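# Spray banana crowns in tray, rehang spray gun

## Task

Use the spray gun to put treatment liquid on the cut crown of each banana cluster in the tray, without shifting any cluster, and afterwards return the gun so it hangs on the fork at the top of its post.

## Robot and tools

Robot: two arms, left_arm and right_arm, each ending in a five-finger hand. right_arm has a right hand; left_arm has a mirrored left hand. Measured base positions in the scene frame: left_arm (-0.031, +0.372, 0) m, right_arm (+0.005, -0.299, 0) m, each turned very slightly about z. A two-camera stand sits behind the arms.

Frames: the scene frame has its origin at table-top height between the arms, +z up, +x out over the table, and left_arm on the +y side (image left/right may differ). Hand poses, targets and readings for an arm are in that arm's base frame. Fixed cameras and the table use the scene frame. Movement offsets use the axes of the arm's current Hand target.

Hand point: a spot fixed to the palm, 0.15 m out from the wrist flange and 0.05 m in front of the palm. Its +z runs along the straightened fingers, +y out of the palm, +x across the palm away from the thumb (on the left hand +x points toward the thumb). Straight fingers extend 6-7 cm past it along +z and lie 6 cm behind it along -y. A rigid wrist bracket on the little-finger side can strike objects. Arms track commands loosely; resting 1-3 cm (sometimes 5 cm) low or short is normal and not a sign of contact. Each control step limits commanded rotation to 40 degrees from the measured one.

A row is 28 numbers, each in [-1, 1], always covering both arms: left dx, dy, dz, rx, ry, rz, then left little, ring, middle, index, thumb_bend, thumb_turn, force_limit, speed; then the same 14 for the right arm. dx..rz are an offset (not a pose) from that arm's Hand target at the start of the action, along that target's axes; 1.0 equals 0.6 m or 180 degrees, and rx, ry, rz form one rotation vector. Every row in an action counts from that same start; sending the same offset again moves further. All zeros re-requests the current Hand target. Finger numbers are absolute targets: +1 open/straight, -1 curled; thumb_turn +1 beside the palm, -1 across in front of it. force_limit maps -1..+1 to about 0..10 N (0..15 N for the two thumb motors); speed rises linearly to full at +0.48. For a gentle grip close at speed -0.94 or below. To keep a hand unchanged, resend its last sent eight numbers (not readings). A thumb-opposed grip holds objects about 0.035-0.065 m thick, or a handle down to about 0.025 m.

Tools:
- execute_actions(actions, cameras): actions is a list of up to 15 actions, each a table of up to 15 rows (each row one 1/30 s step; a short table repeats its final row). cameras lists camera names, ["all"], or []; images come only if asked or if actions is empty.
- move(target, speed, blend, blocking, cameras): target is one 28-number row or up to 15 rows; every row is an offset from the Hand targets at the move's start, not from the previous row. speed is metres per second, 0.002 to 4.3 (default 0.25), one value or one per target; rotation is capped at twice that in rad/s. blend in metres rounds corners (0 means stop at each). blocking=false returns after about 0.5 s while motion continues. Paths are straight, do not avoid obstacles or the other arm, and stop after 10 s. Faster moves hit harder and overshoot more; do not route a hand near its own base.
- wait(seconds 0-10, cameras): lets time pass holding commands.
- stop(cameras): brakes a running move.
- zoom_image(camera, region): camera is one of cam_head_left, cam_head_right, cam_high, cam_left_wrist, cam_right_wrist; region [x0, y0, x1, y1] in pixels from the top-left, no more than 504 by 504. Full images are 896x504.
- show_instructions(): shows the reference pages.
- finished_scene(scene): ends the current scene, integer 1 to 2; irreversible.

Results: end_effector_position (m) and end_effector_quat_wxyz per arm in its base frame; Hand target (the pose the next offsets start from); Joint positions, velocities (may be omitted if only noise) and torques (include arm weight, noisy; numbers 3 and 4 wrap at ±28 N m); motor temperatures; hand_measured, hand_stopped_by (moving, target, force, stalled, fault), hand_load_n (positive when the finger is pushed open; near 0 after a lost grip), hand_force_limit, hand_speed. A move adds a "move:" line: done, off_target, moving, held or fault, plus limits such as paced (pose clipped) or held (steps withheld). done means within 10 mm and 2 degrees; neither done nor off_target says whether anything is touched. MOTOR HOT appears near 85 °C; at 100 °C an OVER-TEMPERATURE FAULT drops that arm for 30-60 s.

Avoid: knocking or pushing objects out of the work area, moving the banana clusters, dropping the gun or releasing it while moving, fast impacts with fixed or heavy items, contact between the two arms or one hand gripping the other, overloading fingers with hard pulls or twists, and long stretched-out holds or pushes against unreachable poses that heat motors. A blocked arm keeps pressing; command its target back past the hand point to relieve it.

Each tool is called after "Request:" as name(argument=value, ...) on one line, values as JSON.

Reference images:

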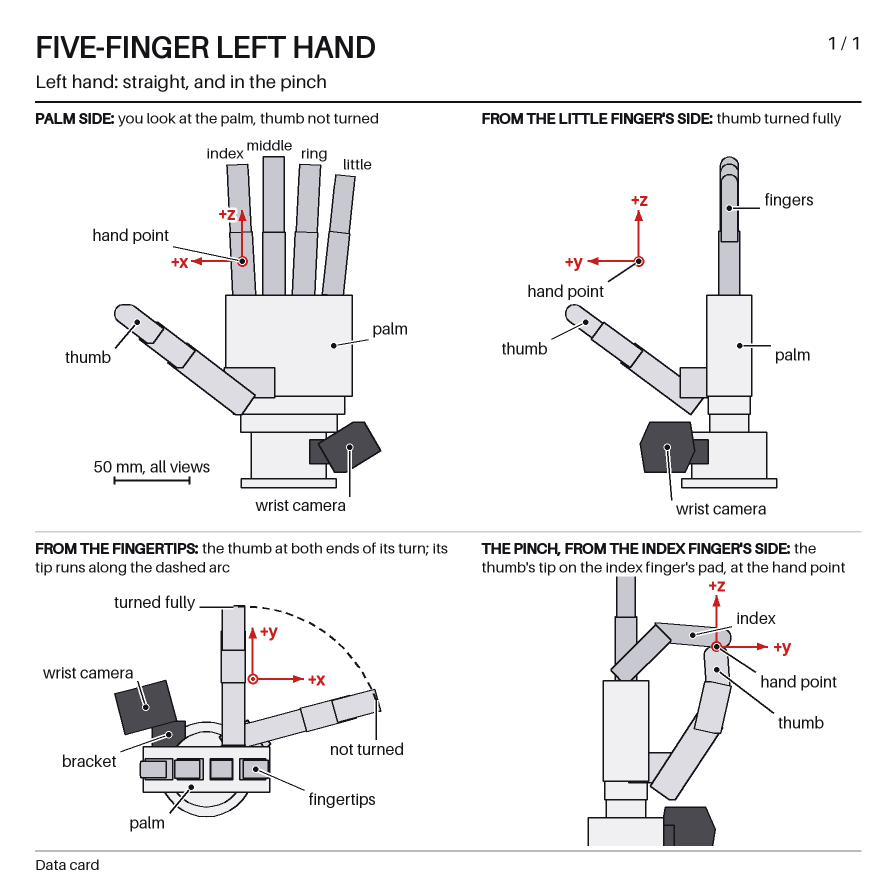

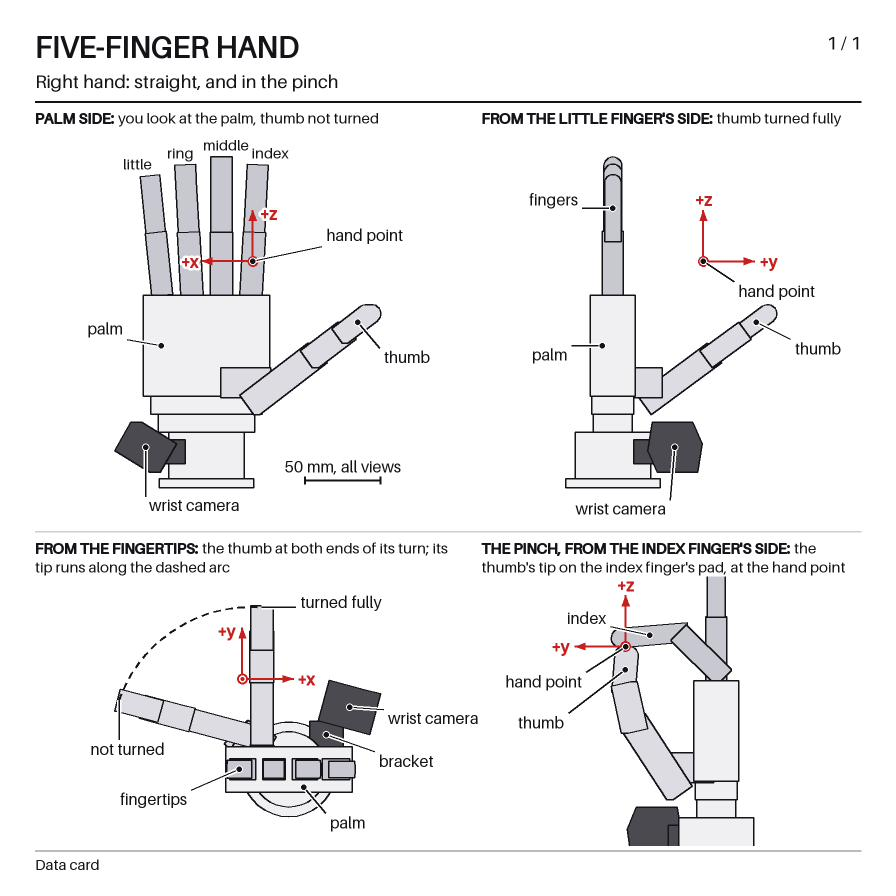

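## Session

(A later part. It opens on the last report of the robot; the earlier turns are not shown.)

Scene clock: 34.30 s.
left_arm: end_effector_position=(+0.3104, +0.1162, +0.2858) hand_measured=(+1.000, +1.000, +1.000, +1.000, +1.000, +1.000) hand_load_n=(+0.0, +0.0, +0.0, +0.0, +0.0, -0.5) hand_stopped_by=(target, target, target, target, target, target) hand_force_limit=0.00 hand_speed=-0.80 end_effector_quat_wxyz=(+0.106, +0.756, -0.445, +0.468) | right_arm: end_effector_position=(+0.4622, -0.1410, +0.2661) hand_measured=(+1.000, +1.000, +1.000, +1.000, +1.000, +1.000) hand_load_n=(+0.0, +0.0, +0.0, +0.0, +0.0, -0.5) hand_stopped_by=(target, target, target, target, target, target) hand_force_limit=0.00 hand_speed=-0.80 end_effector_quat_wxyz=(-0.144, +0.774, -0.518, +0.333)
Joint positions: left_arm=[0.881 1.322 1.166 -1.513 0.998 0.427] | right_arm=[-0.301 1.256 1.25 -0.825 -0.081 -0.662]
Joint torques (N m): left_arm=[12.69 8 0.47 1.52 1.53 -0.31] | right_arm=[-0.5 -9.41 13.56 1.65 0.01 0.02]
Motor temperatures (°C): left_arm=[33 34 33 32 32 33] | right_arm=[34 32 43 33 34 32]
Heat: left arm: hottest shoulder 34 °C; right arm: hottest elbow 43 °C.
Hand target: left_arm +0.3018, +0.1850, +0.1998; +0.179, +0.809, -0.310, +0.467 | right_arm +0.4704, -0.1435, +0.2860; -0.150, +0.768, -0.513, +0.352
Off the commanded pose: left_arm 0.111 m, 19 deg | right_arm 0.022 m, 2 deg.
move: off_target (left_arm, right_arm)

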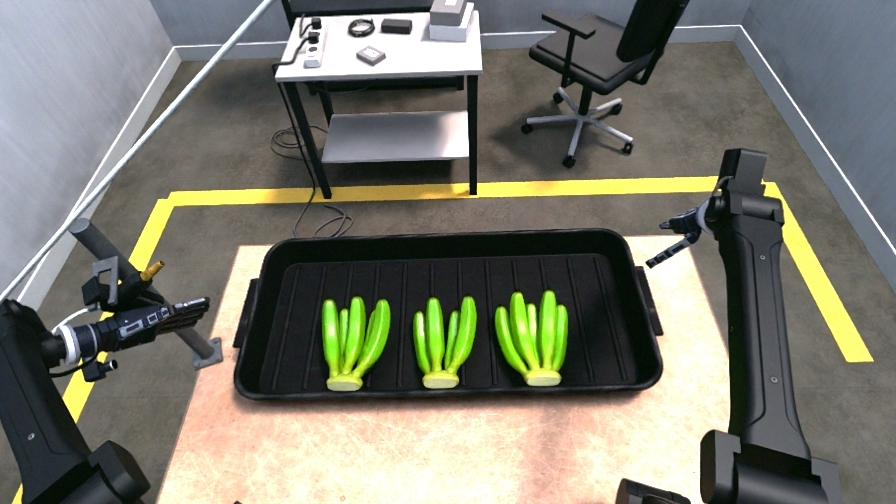

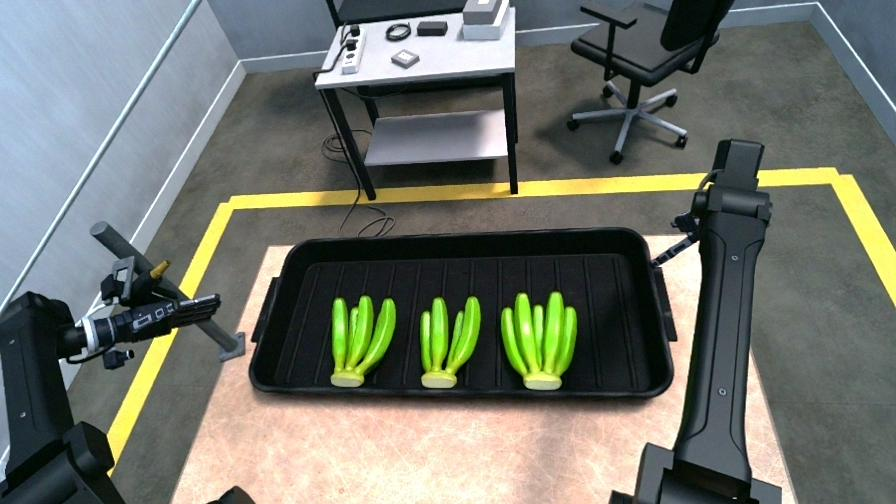

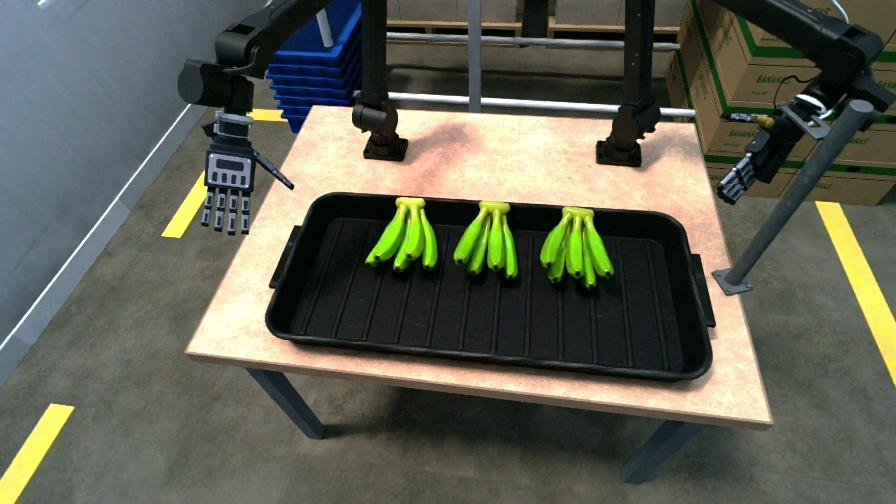

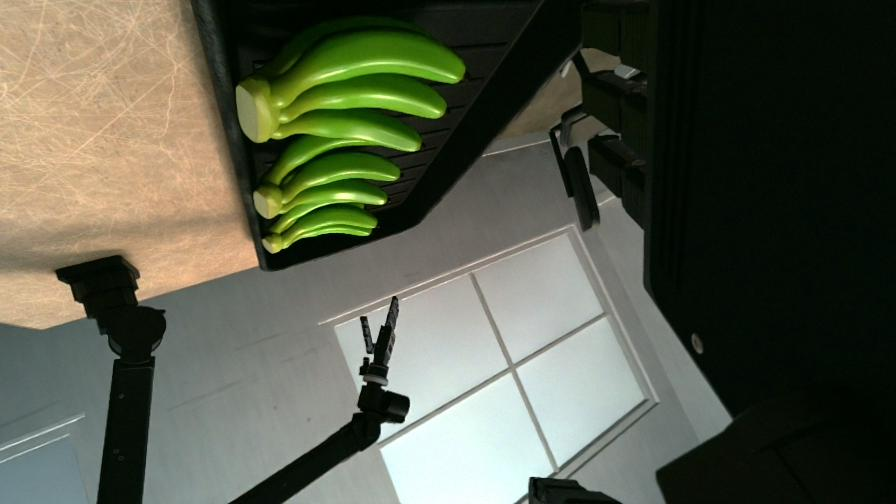

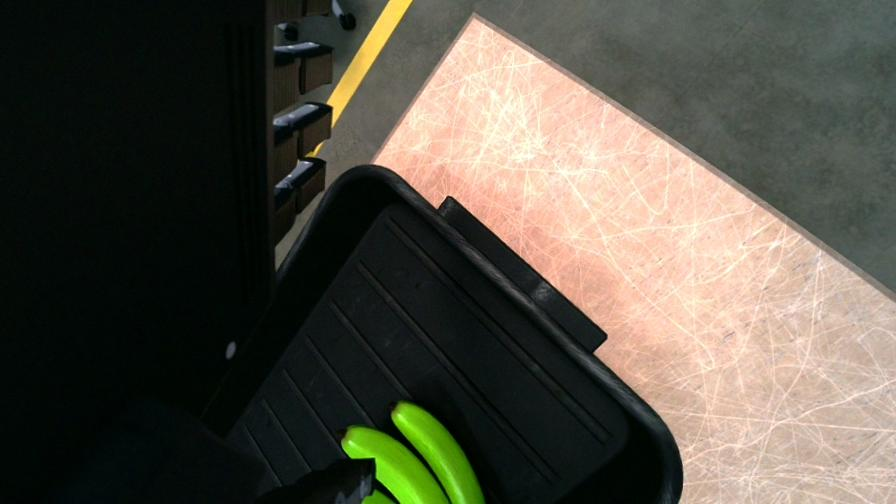

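Request:
move(target=[[0.183,0.1458,0.0667,-0.0085,-0.0137,0.1023,1,1,1,1,1,1,0,-0.8,0,0,0,0,0,0,1,1,1,1,1,1,0,-0.8],[0.1965,0.2808,0.1735,-0.0085,-0.0137,0.1023,1,1,1,1,1,1,0,-0.8,0,0,0,0,0,0,1,1,1,1,1,1,0,-0.8]], speed=0.08, blend=0.02, cameras=["cam_head_left","cam_high","cam_head_right"])

Scene clock: 39.37 s.
left_arm: end_effector_position=(+0.3229, +0.0375, +0.2734) hand_measured=(+1.000, +1.000, +1.000, +1.000, +1.000, +1.000) hand_load_n=(+0.0, +0.0, +0.0, +0.0, +0.0, +0.0) hand_stopped_by=(target, target, target, target, target, target) hand_force_limit=0.00 hand_speed=-0.80 end_effector_quat_wxyz=(+0.032, +0.770, -0.414, +0.484) | right_arm: end_effector_position=(+0.4622, -0.1410, +0.2661) hand_measured=(+1.000, +1.000, +1.000, +1.000, +1.000, +1.000) hand_load_n=(+0.0, +0.0, +0.0, +0.0, +0.0, -0.5) hand_stopped_by=(target, target, target, target, target, target) hand_force_limit=0.00 hand_speed=-0.80 end_effector_quat_wxyz=(-0.144, +0.774, -0.518, +0.333)
Joint positions: left_arm=[0.701 0.995 0.877 -0.997 0.94 -0.118] | right_arm=[-0.301 1.256 1.25 -0.825 -0.081 -0.662]
Joint torques (N m): left_arm=[-10.46 -6.18 1.66 -0.98 0.85 -0.19] | right_arm=[-0.56 -9.47 13.56 1.65 0.01 0.02]
Heat: left arm: hottest shoulder 34 °C; right arm: hottest elbow 43 °C.
Hand target: left_arm +0.3002, -0.0400, +0.2498; +0.106, +0.756, -0.445, +0.468 | right_arm +0.4704, -0.1435, +0.2860; -0.150, +0.768, -0.513, +0.352
Off the commanded pose: left_arm 0.084 m, 9 deg | right_arm 0.022 m, 2 deg.
move: off_target (left_arm, right_arm)
Images, in order (width x height): cam_head_left 896x504, cam_head_right 896x504, cam_high 896x504.

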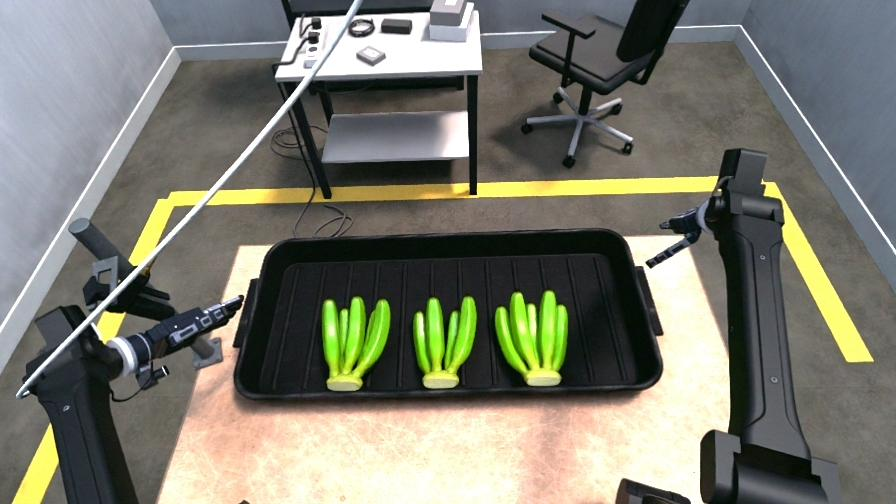

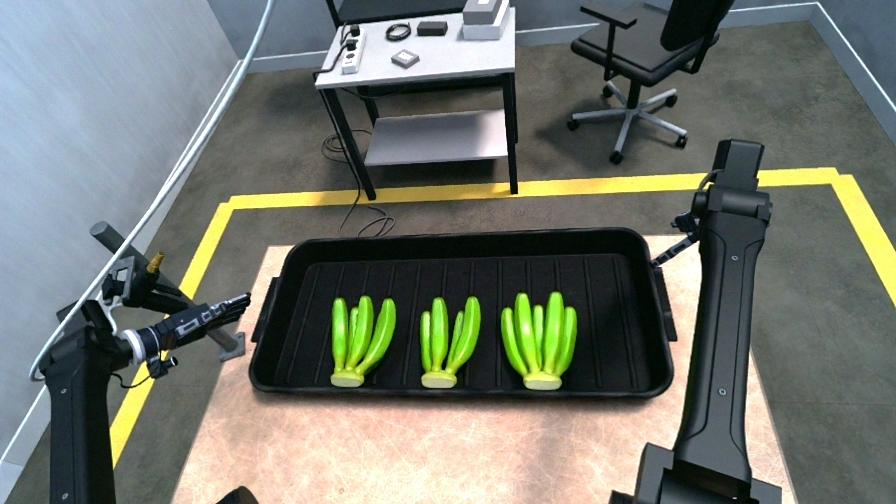

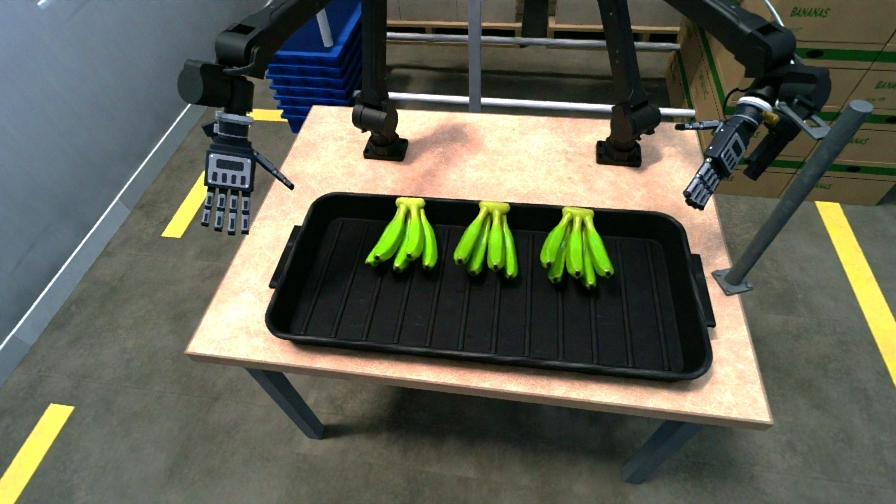

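Request:
zoom_image(camera="cam_head_left", region=[10, 200, 260, 420])

Request:
zoom_image(camera="cam_high", region=[676, 40, 896, 240])

Request:
zoom_image(camera="cam_head_right", region=[20, 200, 270, 420])

Scaled by 2.016 from the camera's 896x504 image, which has a finer 1280x720 frame.

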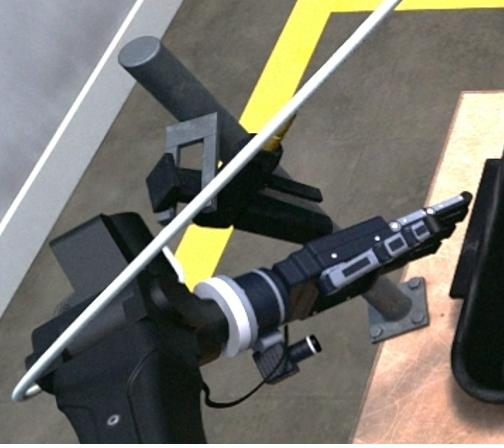

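Scaled by 2.291 from the camera's 896x504 image, which has a finer 1280x720 frame.

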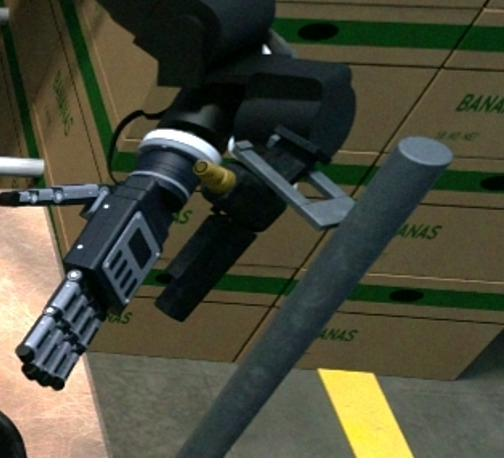

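Scaled by 2.016 from the camera's 896x504 image, which has a finer 1280x720 frame.

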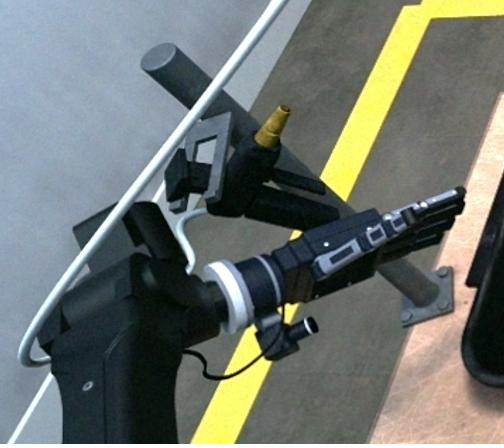

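Request:
wait(seconds=0.5, cameras=["all"])

Scene clock: 40.93 s.
left_arm: end_effector_position=(+0.3229, +0.0375, +0.2735) hand_measured=(+1.000, +1.000, +1.000, +1.000, +1.000, +1.000) hand_load_n=(+0.0, +0.0, +0.0, +0.0, +0.0, +0.0) hand_stopped_by=(target, target, target, target, target, target) hand_force_limit=0.00 hand_speed=-0.80 end_effector_quat_wxyz=(+0.032, +0.770, -0.414, +0.484) | right_arm: end_effector_position=(+0.4622, -0.1410, +0.2661) hand_measured=(+1.000, +1.000, +1.000, +1.000, +1.000, +1.000) hand_load_n=(+0.0, +0.5, +0.0, +0.0, +0.0, +0.0) hand_stopped_by=(target, target, target, target, target, target) hand_force_limit=0.00 hand_speed=-0.80 end_effector_quat_wxyz=(-0.144, +0.774, -0.518, +0.333)
Joint positions: left_arm=[0.701 0.995 0.877 -0.997 0.94 -0.119] | right_arm=[-0.301 1.256 1.25 -0.825 -0.081 -0.662]
Joint torques (N m): left_arm=[-10.34 -6.12 1.65 -0.99 0.85 -0.21] | right_arm=[-0.5 -9.47 13.57 1.63 0.01 0.02]
Heat: left arm: hottest shoulder 34 °C; right arm: hottest elbow 43 °C.
Hand target: left_arm +0.3002, -0.0400, +0.2498; +0.106, +0.756, -0.445, +0.468 | right_arm +0.4704, -0.1435, +0.2860; -0.150, +0.768, -0.513, +0.352
Off the commanded pose: left_arm 0.084 m, 9 deg | right_arm 0.022 m, 2 deg.
wait: 0.50 s; at rest from the start

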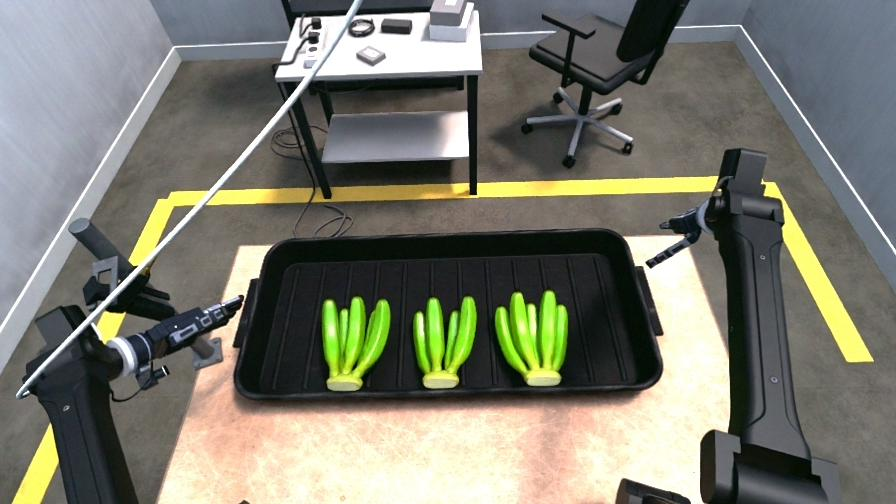

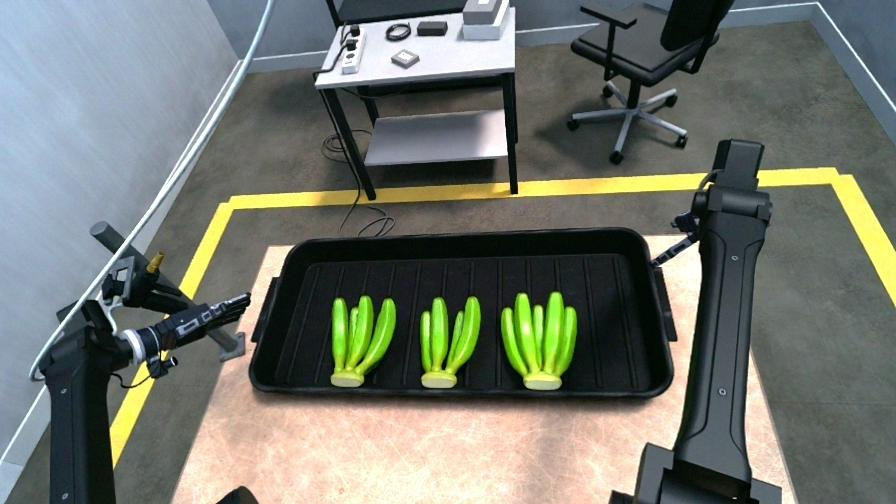

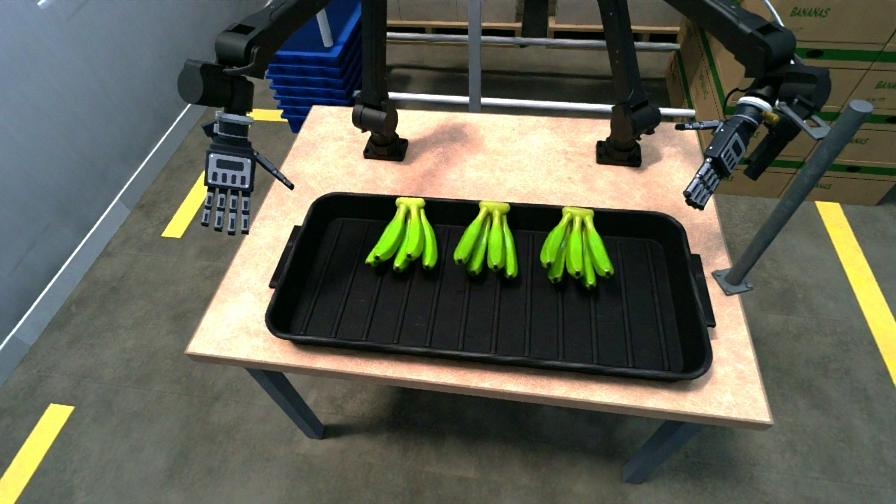

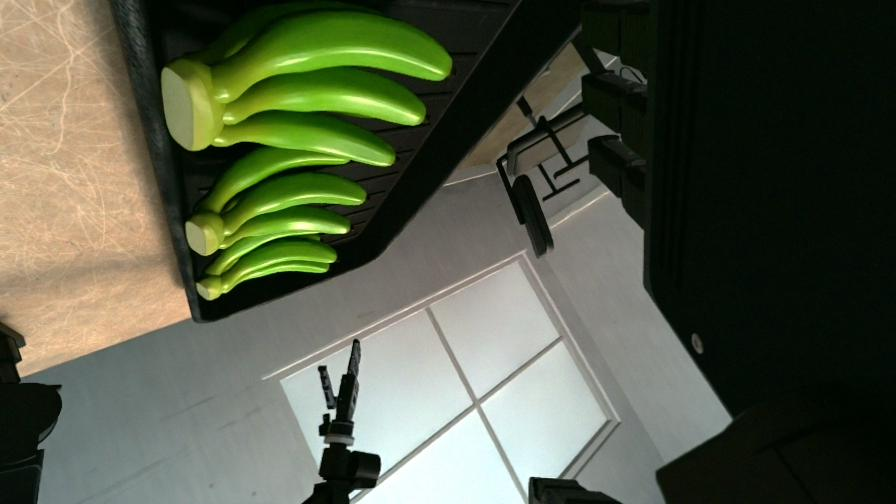

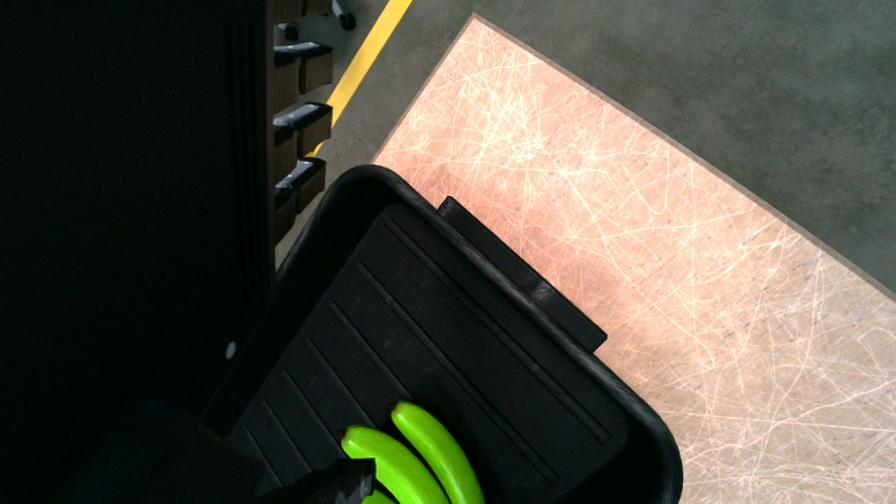

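Request:
move(target=[-0.0575,-0.147,-0.17,0,0,0,1,1,1,1,1,1,0,-0.8,0,0,0,0,0,0,1,1,1,1,1,1,0,-0.8], speed=0.1, cameras=["cam_head_left","cam_high","cam_head_right"])

Request:
zoom_image(camera="cam_head_left", region=[0, 200, 250, 420])

Request:
zoom_image(camera="cam_high", region=[676, 0, 896, 220])

Request:
zoom_image(camera="cam_head_right", region=[0, 200, 250, 420])

Scene clock: 45.00 s.
left_arm: end_effector_position=(+0.2984, +0.0717, +0.3100) hand_measured=(+1.000, +1.000, +1.000, +1.000, +1.000, +1.000) hand_load_n=(+0.0, +0.0, +0.0, +0.0, +0.0, +0.0) hand_stopped_by=(target, target, target, target, target, target) hand_force_limit=0.00 hand_speed=-0.80 end_effector_quat_wxyz=(+0.094, +0.743, -0.466, +0.471) | right_arm: end_effector_position=(+0.4622, -0.1410, +0.2661) hand_measured=(+1.000, +1.000, +1.000, +1.000, +1.000, +1.000) hand_load_n=(+0.0, +0.0, +0.0, -0.5, +0.0, -0.5) hand_stopped_by=(target, target, target, target, target, target) hand_force_limit=0.00 hand_speed=-0.80 end_effector_quat_wxyz=(-0.144, +0.774, -0.518, +0.333)
Joint positions: left_arm=[0.815 1.187 1.122 -1.507 1.002 0.364] | right_arm=[-0.301 1.256 1.25 -0.825 -0.081 -0.662]
Joint torques (N m): left_arm=[3.31 -0.44 8.66 -0.27 0.66 0.07] | right_arm=[-0.56 -9.47 13.56 1.63 0.01 0.02]
Heat: left arm: hottest shoulder 34 °C; right arm: hottest elbow 44 °C.
Hand target: left_arm +0.3000, +0.0898, +0.2998; +0.106, +0.756, -0.445, +0.468 | right_arm +0.4704, -0.1435, +0.2860; -0.150, +0.768, -0.513, +0.352
Off the commanded pose: left_arm 0.021 m, 3 deg | right_arm 0.022 m, 2 deg.
move: off_target (left_arm, right_arm)
Images, in order (width x height): cam_head_left 896x504, cam_head_right 896x504, cam_high 896x504.

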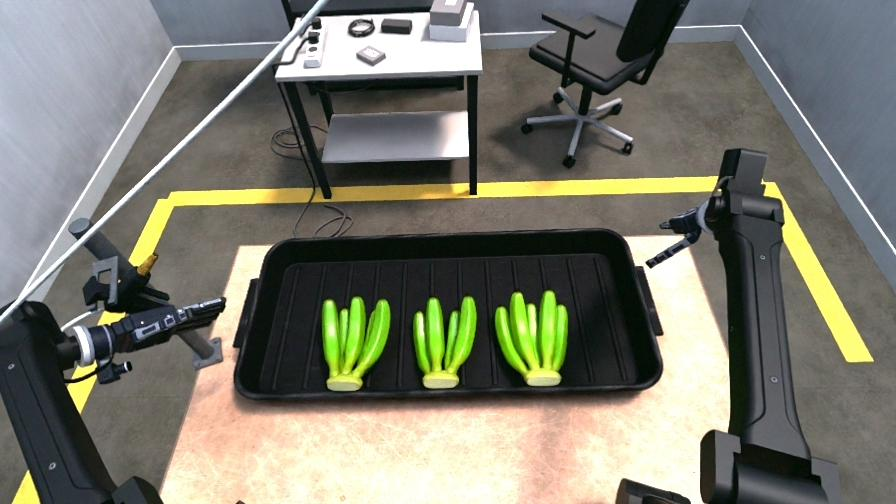

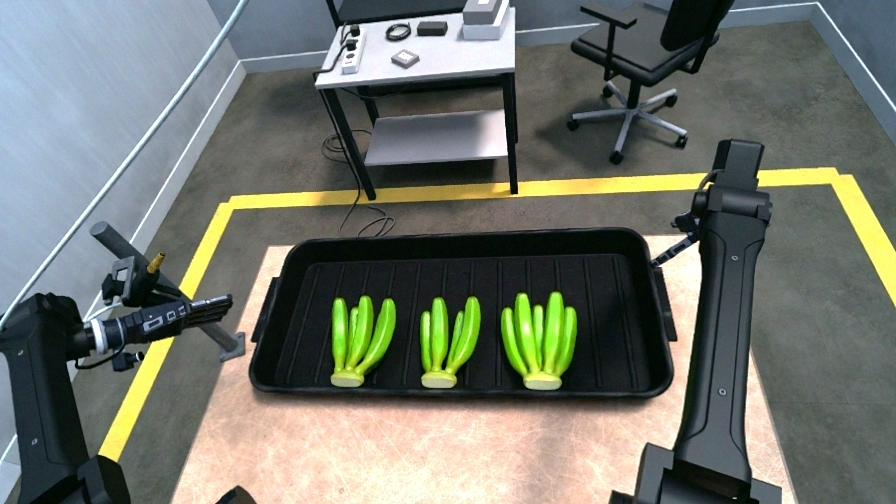

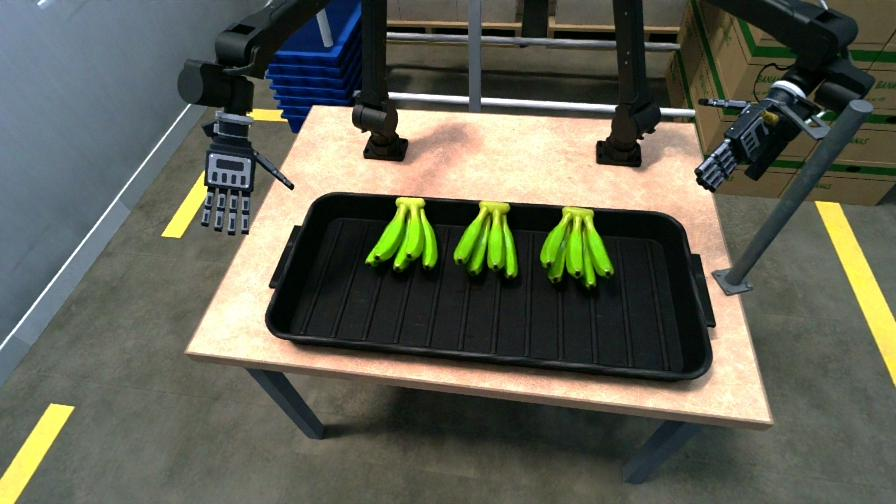

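Scaled by 2.016 from the camera's 896x504 image, which has a finer 1280x720 frame.

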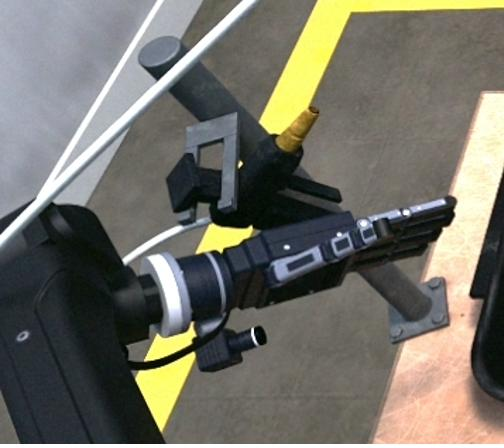

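Scaled by 2.291 from the camera's 896x504 image, which has a finer 1280x720 frame.

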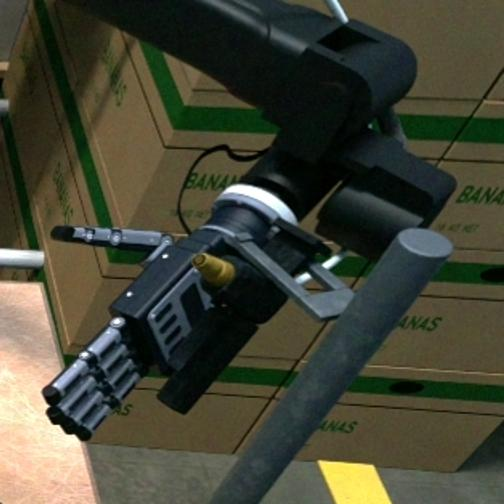

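Scaled by 2.016 from the camera's 896x504 image, which has a finer 1280x720 frame.

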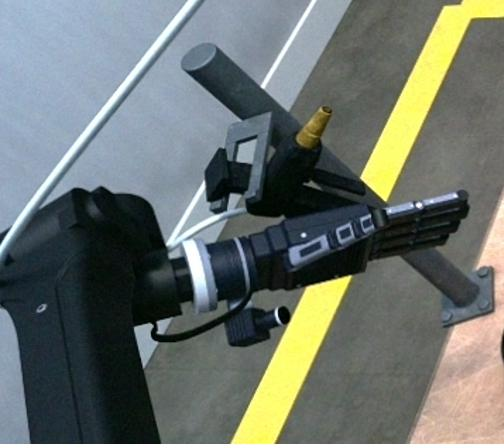

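Request:
move(target=[[0.034,-0.006,0.146,0,0,0,1,1,1,1,1,1,0,-0.8,0,0,0,0,0,0,1,1,1,1,1,1,0,-0.8],[0.1365,0.004,0.294,0,0,0,1,1,1,1,1,1,0,-0.8,0,0,0,0,0,0,1,1,1,1,1,1,0,-0.8]], speed=0.1, blend=0.02, cameras=["cam_head_left","cam_high","cam_head_right"])

Request:
zoom_image(camera="cam_head_left", region=[0, 200, 250, 420])

Request:
zoom_image(camera="cam_high", region=[676, 0, 896, 220])

Request:
zoom_image(camera="cam_head_right", region=[0, 200, 250, 420])

Scene clock: 48.80 s.
left_arm: end_effector_position=(+0.3920, +0.0737, +0.2865) hand_measured=(+1.000, +1.000, +1.000, +1.000, +1.000, +1.000) hand_load_n=(+0.0, +0.0, +0.0, +0.0, +0.0, +0.0) hand_stopped_by=(target, target, target, target, target, target) hand_force_limit=0.00 hand_speed=-0.80 end_effector_quat_wxyz=(+0.026, +0.801, -0.352, +0.484) | right_arm: end_effector_position=(+0.4622, -0.1410, +0.2661) hand_measured=(+1.000, +1.000, +1.000, +1.000, +1.000, +1.000) hand_load_n=(+0.0, +0.0, +0.0, +0.5, +0.0, +0.0) hand_stopped_by=(target, target, target, target, target, target) hand_force_limit=0.00 hand_speed=-0.80 end_effector_quat_wxyz=(-0.144, +0.774, -0.518, +0.333)
Joint positions: left_arm=[0.659 1.135 0.981 -0.813 0.872 -0.372] | right_arm=[-0.301 1.256 1.25 -0.825 -0.081 -0.662]
Joint torques (N m): left_arm=[-20.66 -4.78 5.91 0.85 0.43 -0.17] | right_arm=[-0.5 -9.47 13.56 1.63 0.01 0.02]
Heat: left arm: hottest shoulder 34 °C; right arm: hottest elbow 44 °C.
Hand target: left_arm +0.4199, -0.0603, +0.2697; +0.105, +0.756, -0.445, +0.468 | right_arm +0.4704, -0.1435, +0.2860; -0.150, +0.768, -0.513, +0.352
Off the commanded pose: left_arm 0.138 m, 15 deg | right_arm 0.022 m, 2 deg.
move: off_target (left_arm, right_arm)
Images, in order (width x height): cam_head_left 896x504, cam_head_right 896x504, cam_high 896x504.

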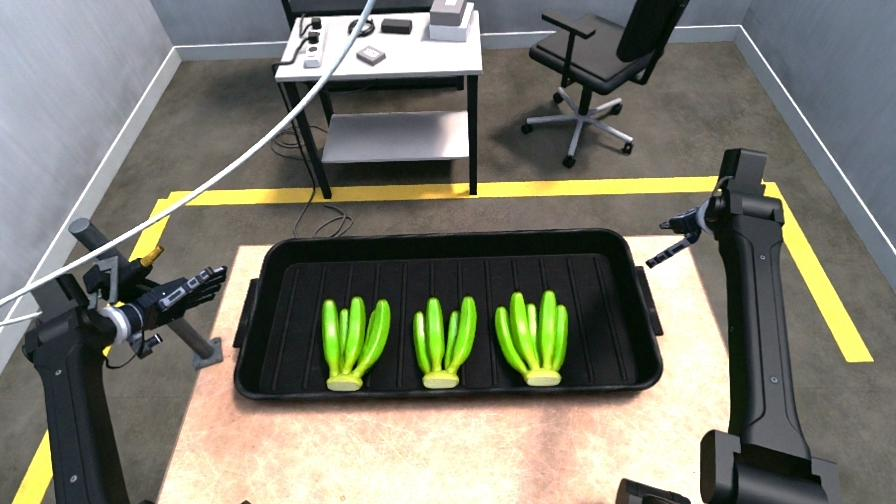

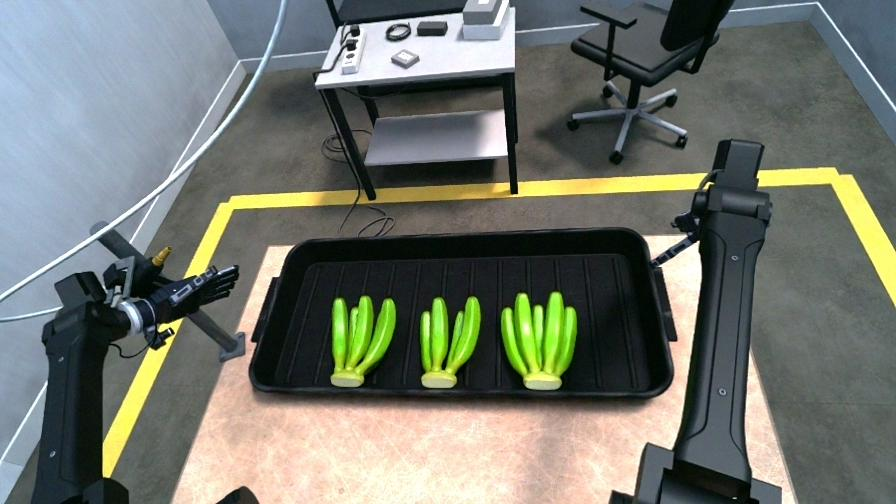

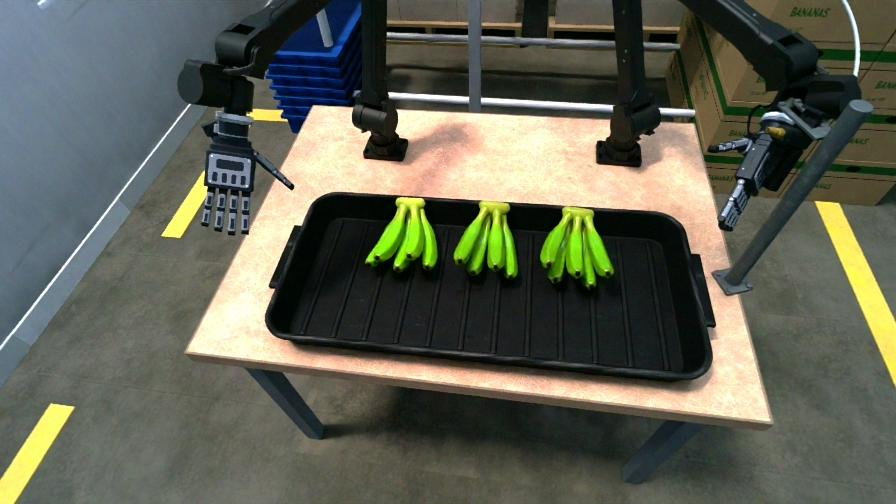

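Scaled by 2.016 from the camera's 896x504 image, which has a finer 1280x720 frame.

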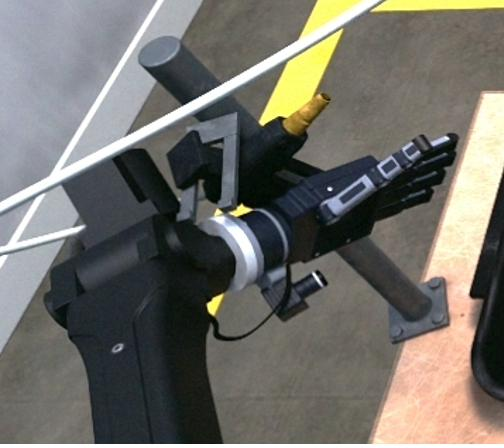

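Scaled by 2.291 from the camera's 896x504 image, which has a finer 1280x720 frame.

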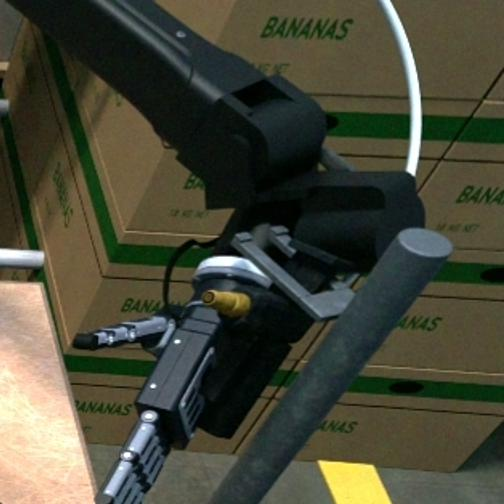

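Scaled by 2.016 from the camera's 896x504 image, which has a finer 1280x720 frame.

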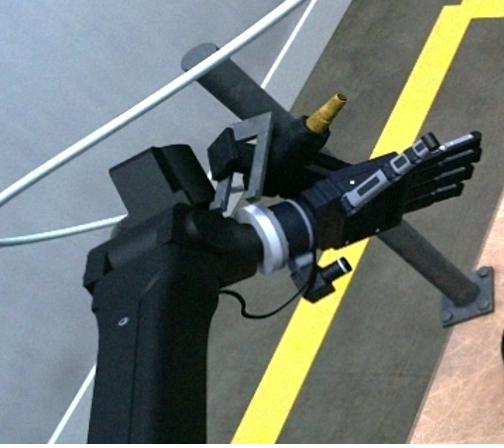

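Request:
move(target=[[-0.123,-0.0973,-0.198,0,0,0,1,1,1,1,1,1,0,-0.8,0,0,0,0,0,0,1,1,1,1,1,1,0,-0.8],[-0.1543,0.0252,-0.334,0,0,0,1,1,1,1,1,1,0,-0.8,0,0,0,0,0,0,1,1,1,1,1,1,0,-0.8]], speed=0.12, blend=0.02, cameras=["cam_head_left","cam_high","cam_head_right"])

Request:
zoom_image(camera="cam_head_left", region=[0, 200, 250, 420])

Request:
zoom_image(camera="cam_high", region=[676, 0, 896, 220])

Request:
zoom_image(camera="cam_head_right", region=[0, 200, 250, 420])

Scene clock: 55.20 s.
left_arm: end_effector_position=(+0.2805, +0.0752, +0.3125) hand_measured=(+1.000, +1.000, +1.000, +1.000, +1.000, +1.000) hand_load_n=(+0.0, +0.0, +0.0, +0.0, +0.0, +0.0) hand_stopped_by=(target, target, target, target, target, target) hand_force_limit=0.00 hand_speed=-0.80 end_effector_quat_wxyz=(+0.094, +0.730, -0.488, +0.469) | right_arm: end_effector_position=(+0.4622, -0.1410, +0.2661) hand_measured=(+1.000, +1.000, +1.000, +1.000, +1.000, +1.000) hand_load_n=(+0.0, +0.0, +0.0, +0.0, +0.0, +0.0) hand_stopped_by=(target, target, target, target, target, target) hand_force_limit=0.00 hand_speed=-0.80 end_effector_quat_wxyz=(-0.144, +0.774, -0.518, +0.333)
Joint positions: left_arm=[0.852 1.195 1.14 -1.621 0.995 0.517] | right_arm=[-0.301 1.256 1.25 -0.825 -0.081 -0.662]
Joint torques (N m): left_arm=[6.95 -1.67 6.5 -0.88 0.57 0.09] | right_arm=[-0.5 -9.47 13.56 1.63 0.01 0.02]
Heat: left arm: hottest waist 34 °C; right arm: hottest elbow 44 °C.
Hand target: left_arm +0.2699, +0.0996, +0.2998; +0.106, +0.756, -0.445, +0.468 | right_arm +0.4704, -0.1435, +0.2860; -0.150, +0.768, -0.513, +0.352
Off the commanded pose: left_arm 0.030 m, 6 deg | right_arm 0.022 m, 2 deg.
move: off_target (left_arm, right_arm)
Images, in order (width x height): cam_head_left 896x504, cam_head_right 896x504, cam_high 896x504.

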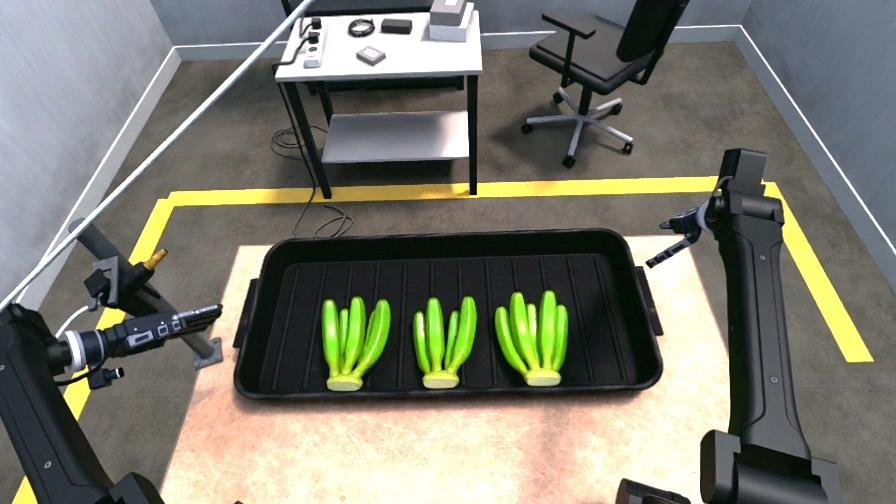

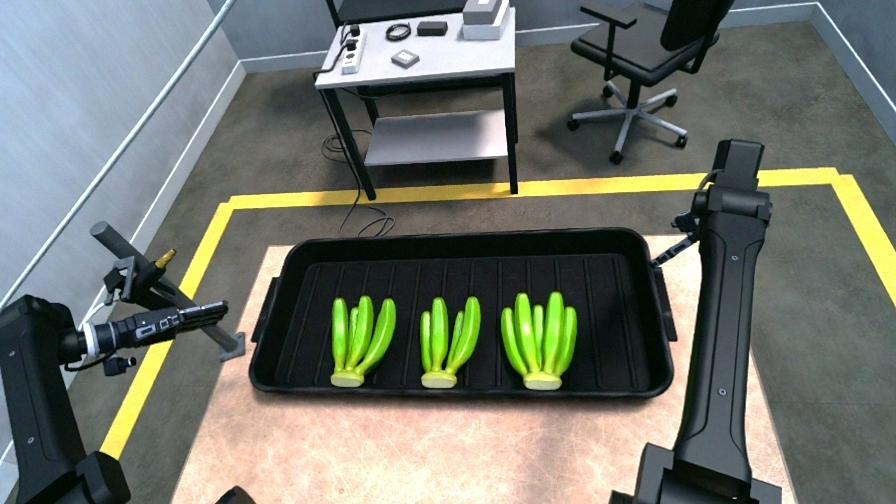

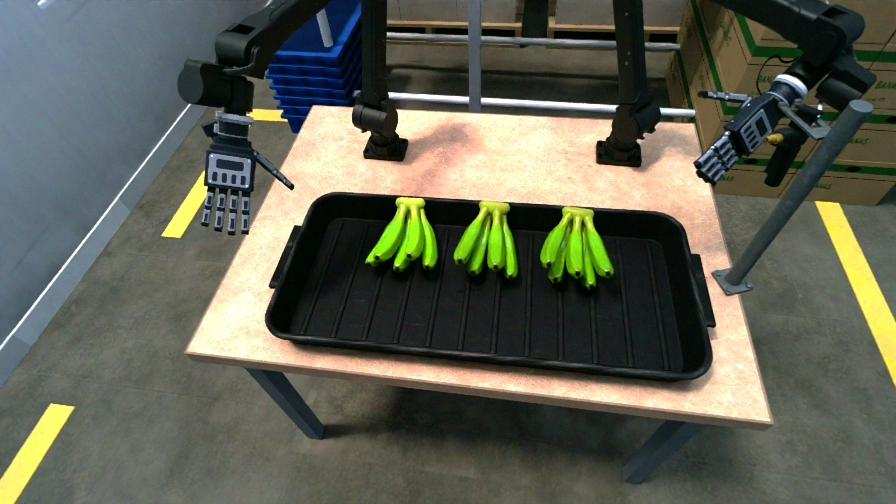

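Scaled by 2.016 from the camera's 896x504 image, which has a finer 1280x720 frame.

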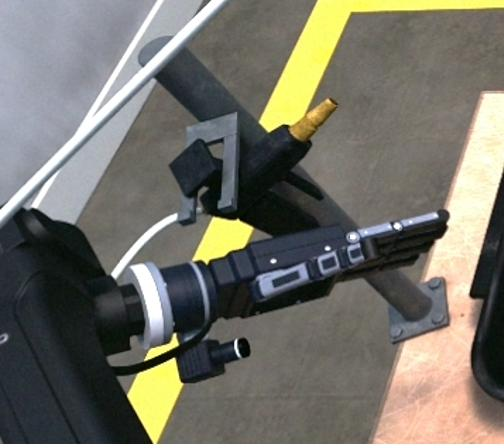

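Scaled by 2.291 from the camera's 896x504 image, which has a finer 1280x720 frame.

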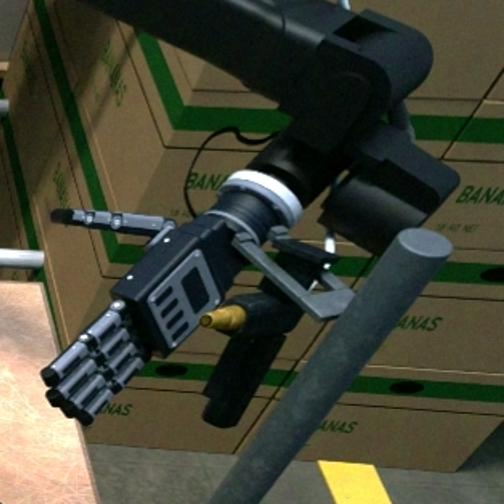

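Scaled by 2.016 from the camera's 896x504 image, which has a finer 1280x720 frame.

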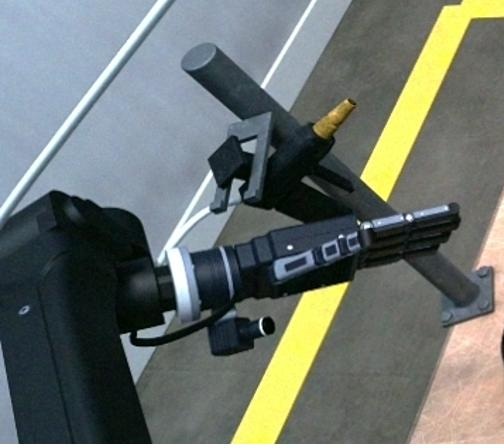

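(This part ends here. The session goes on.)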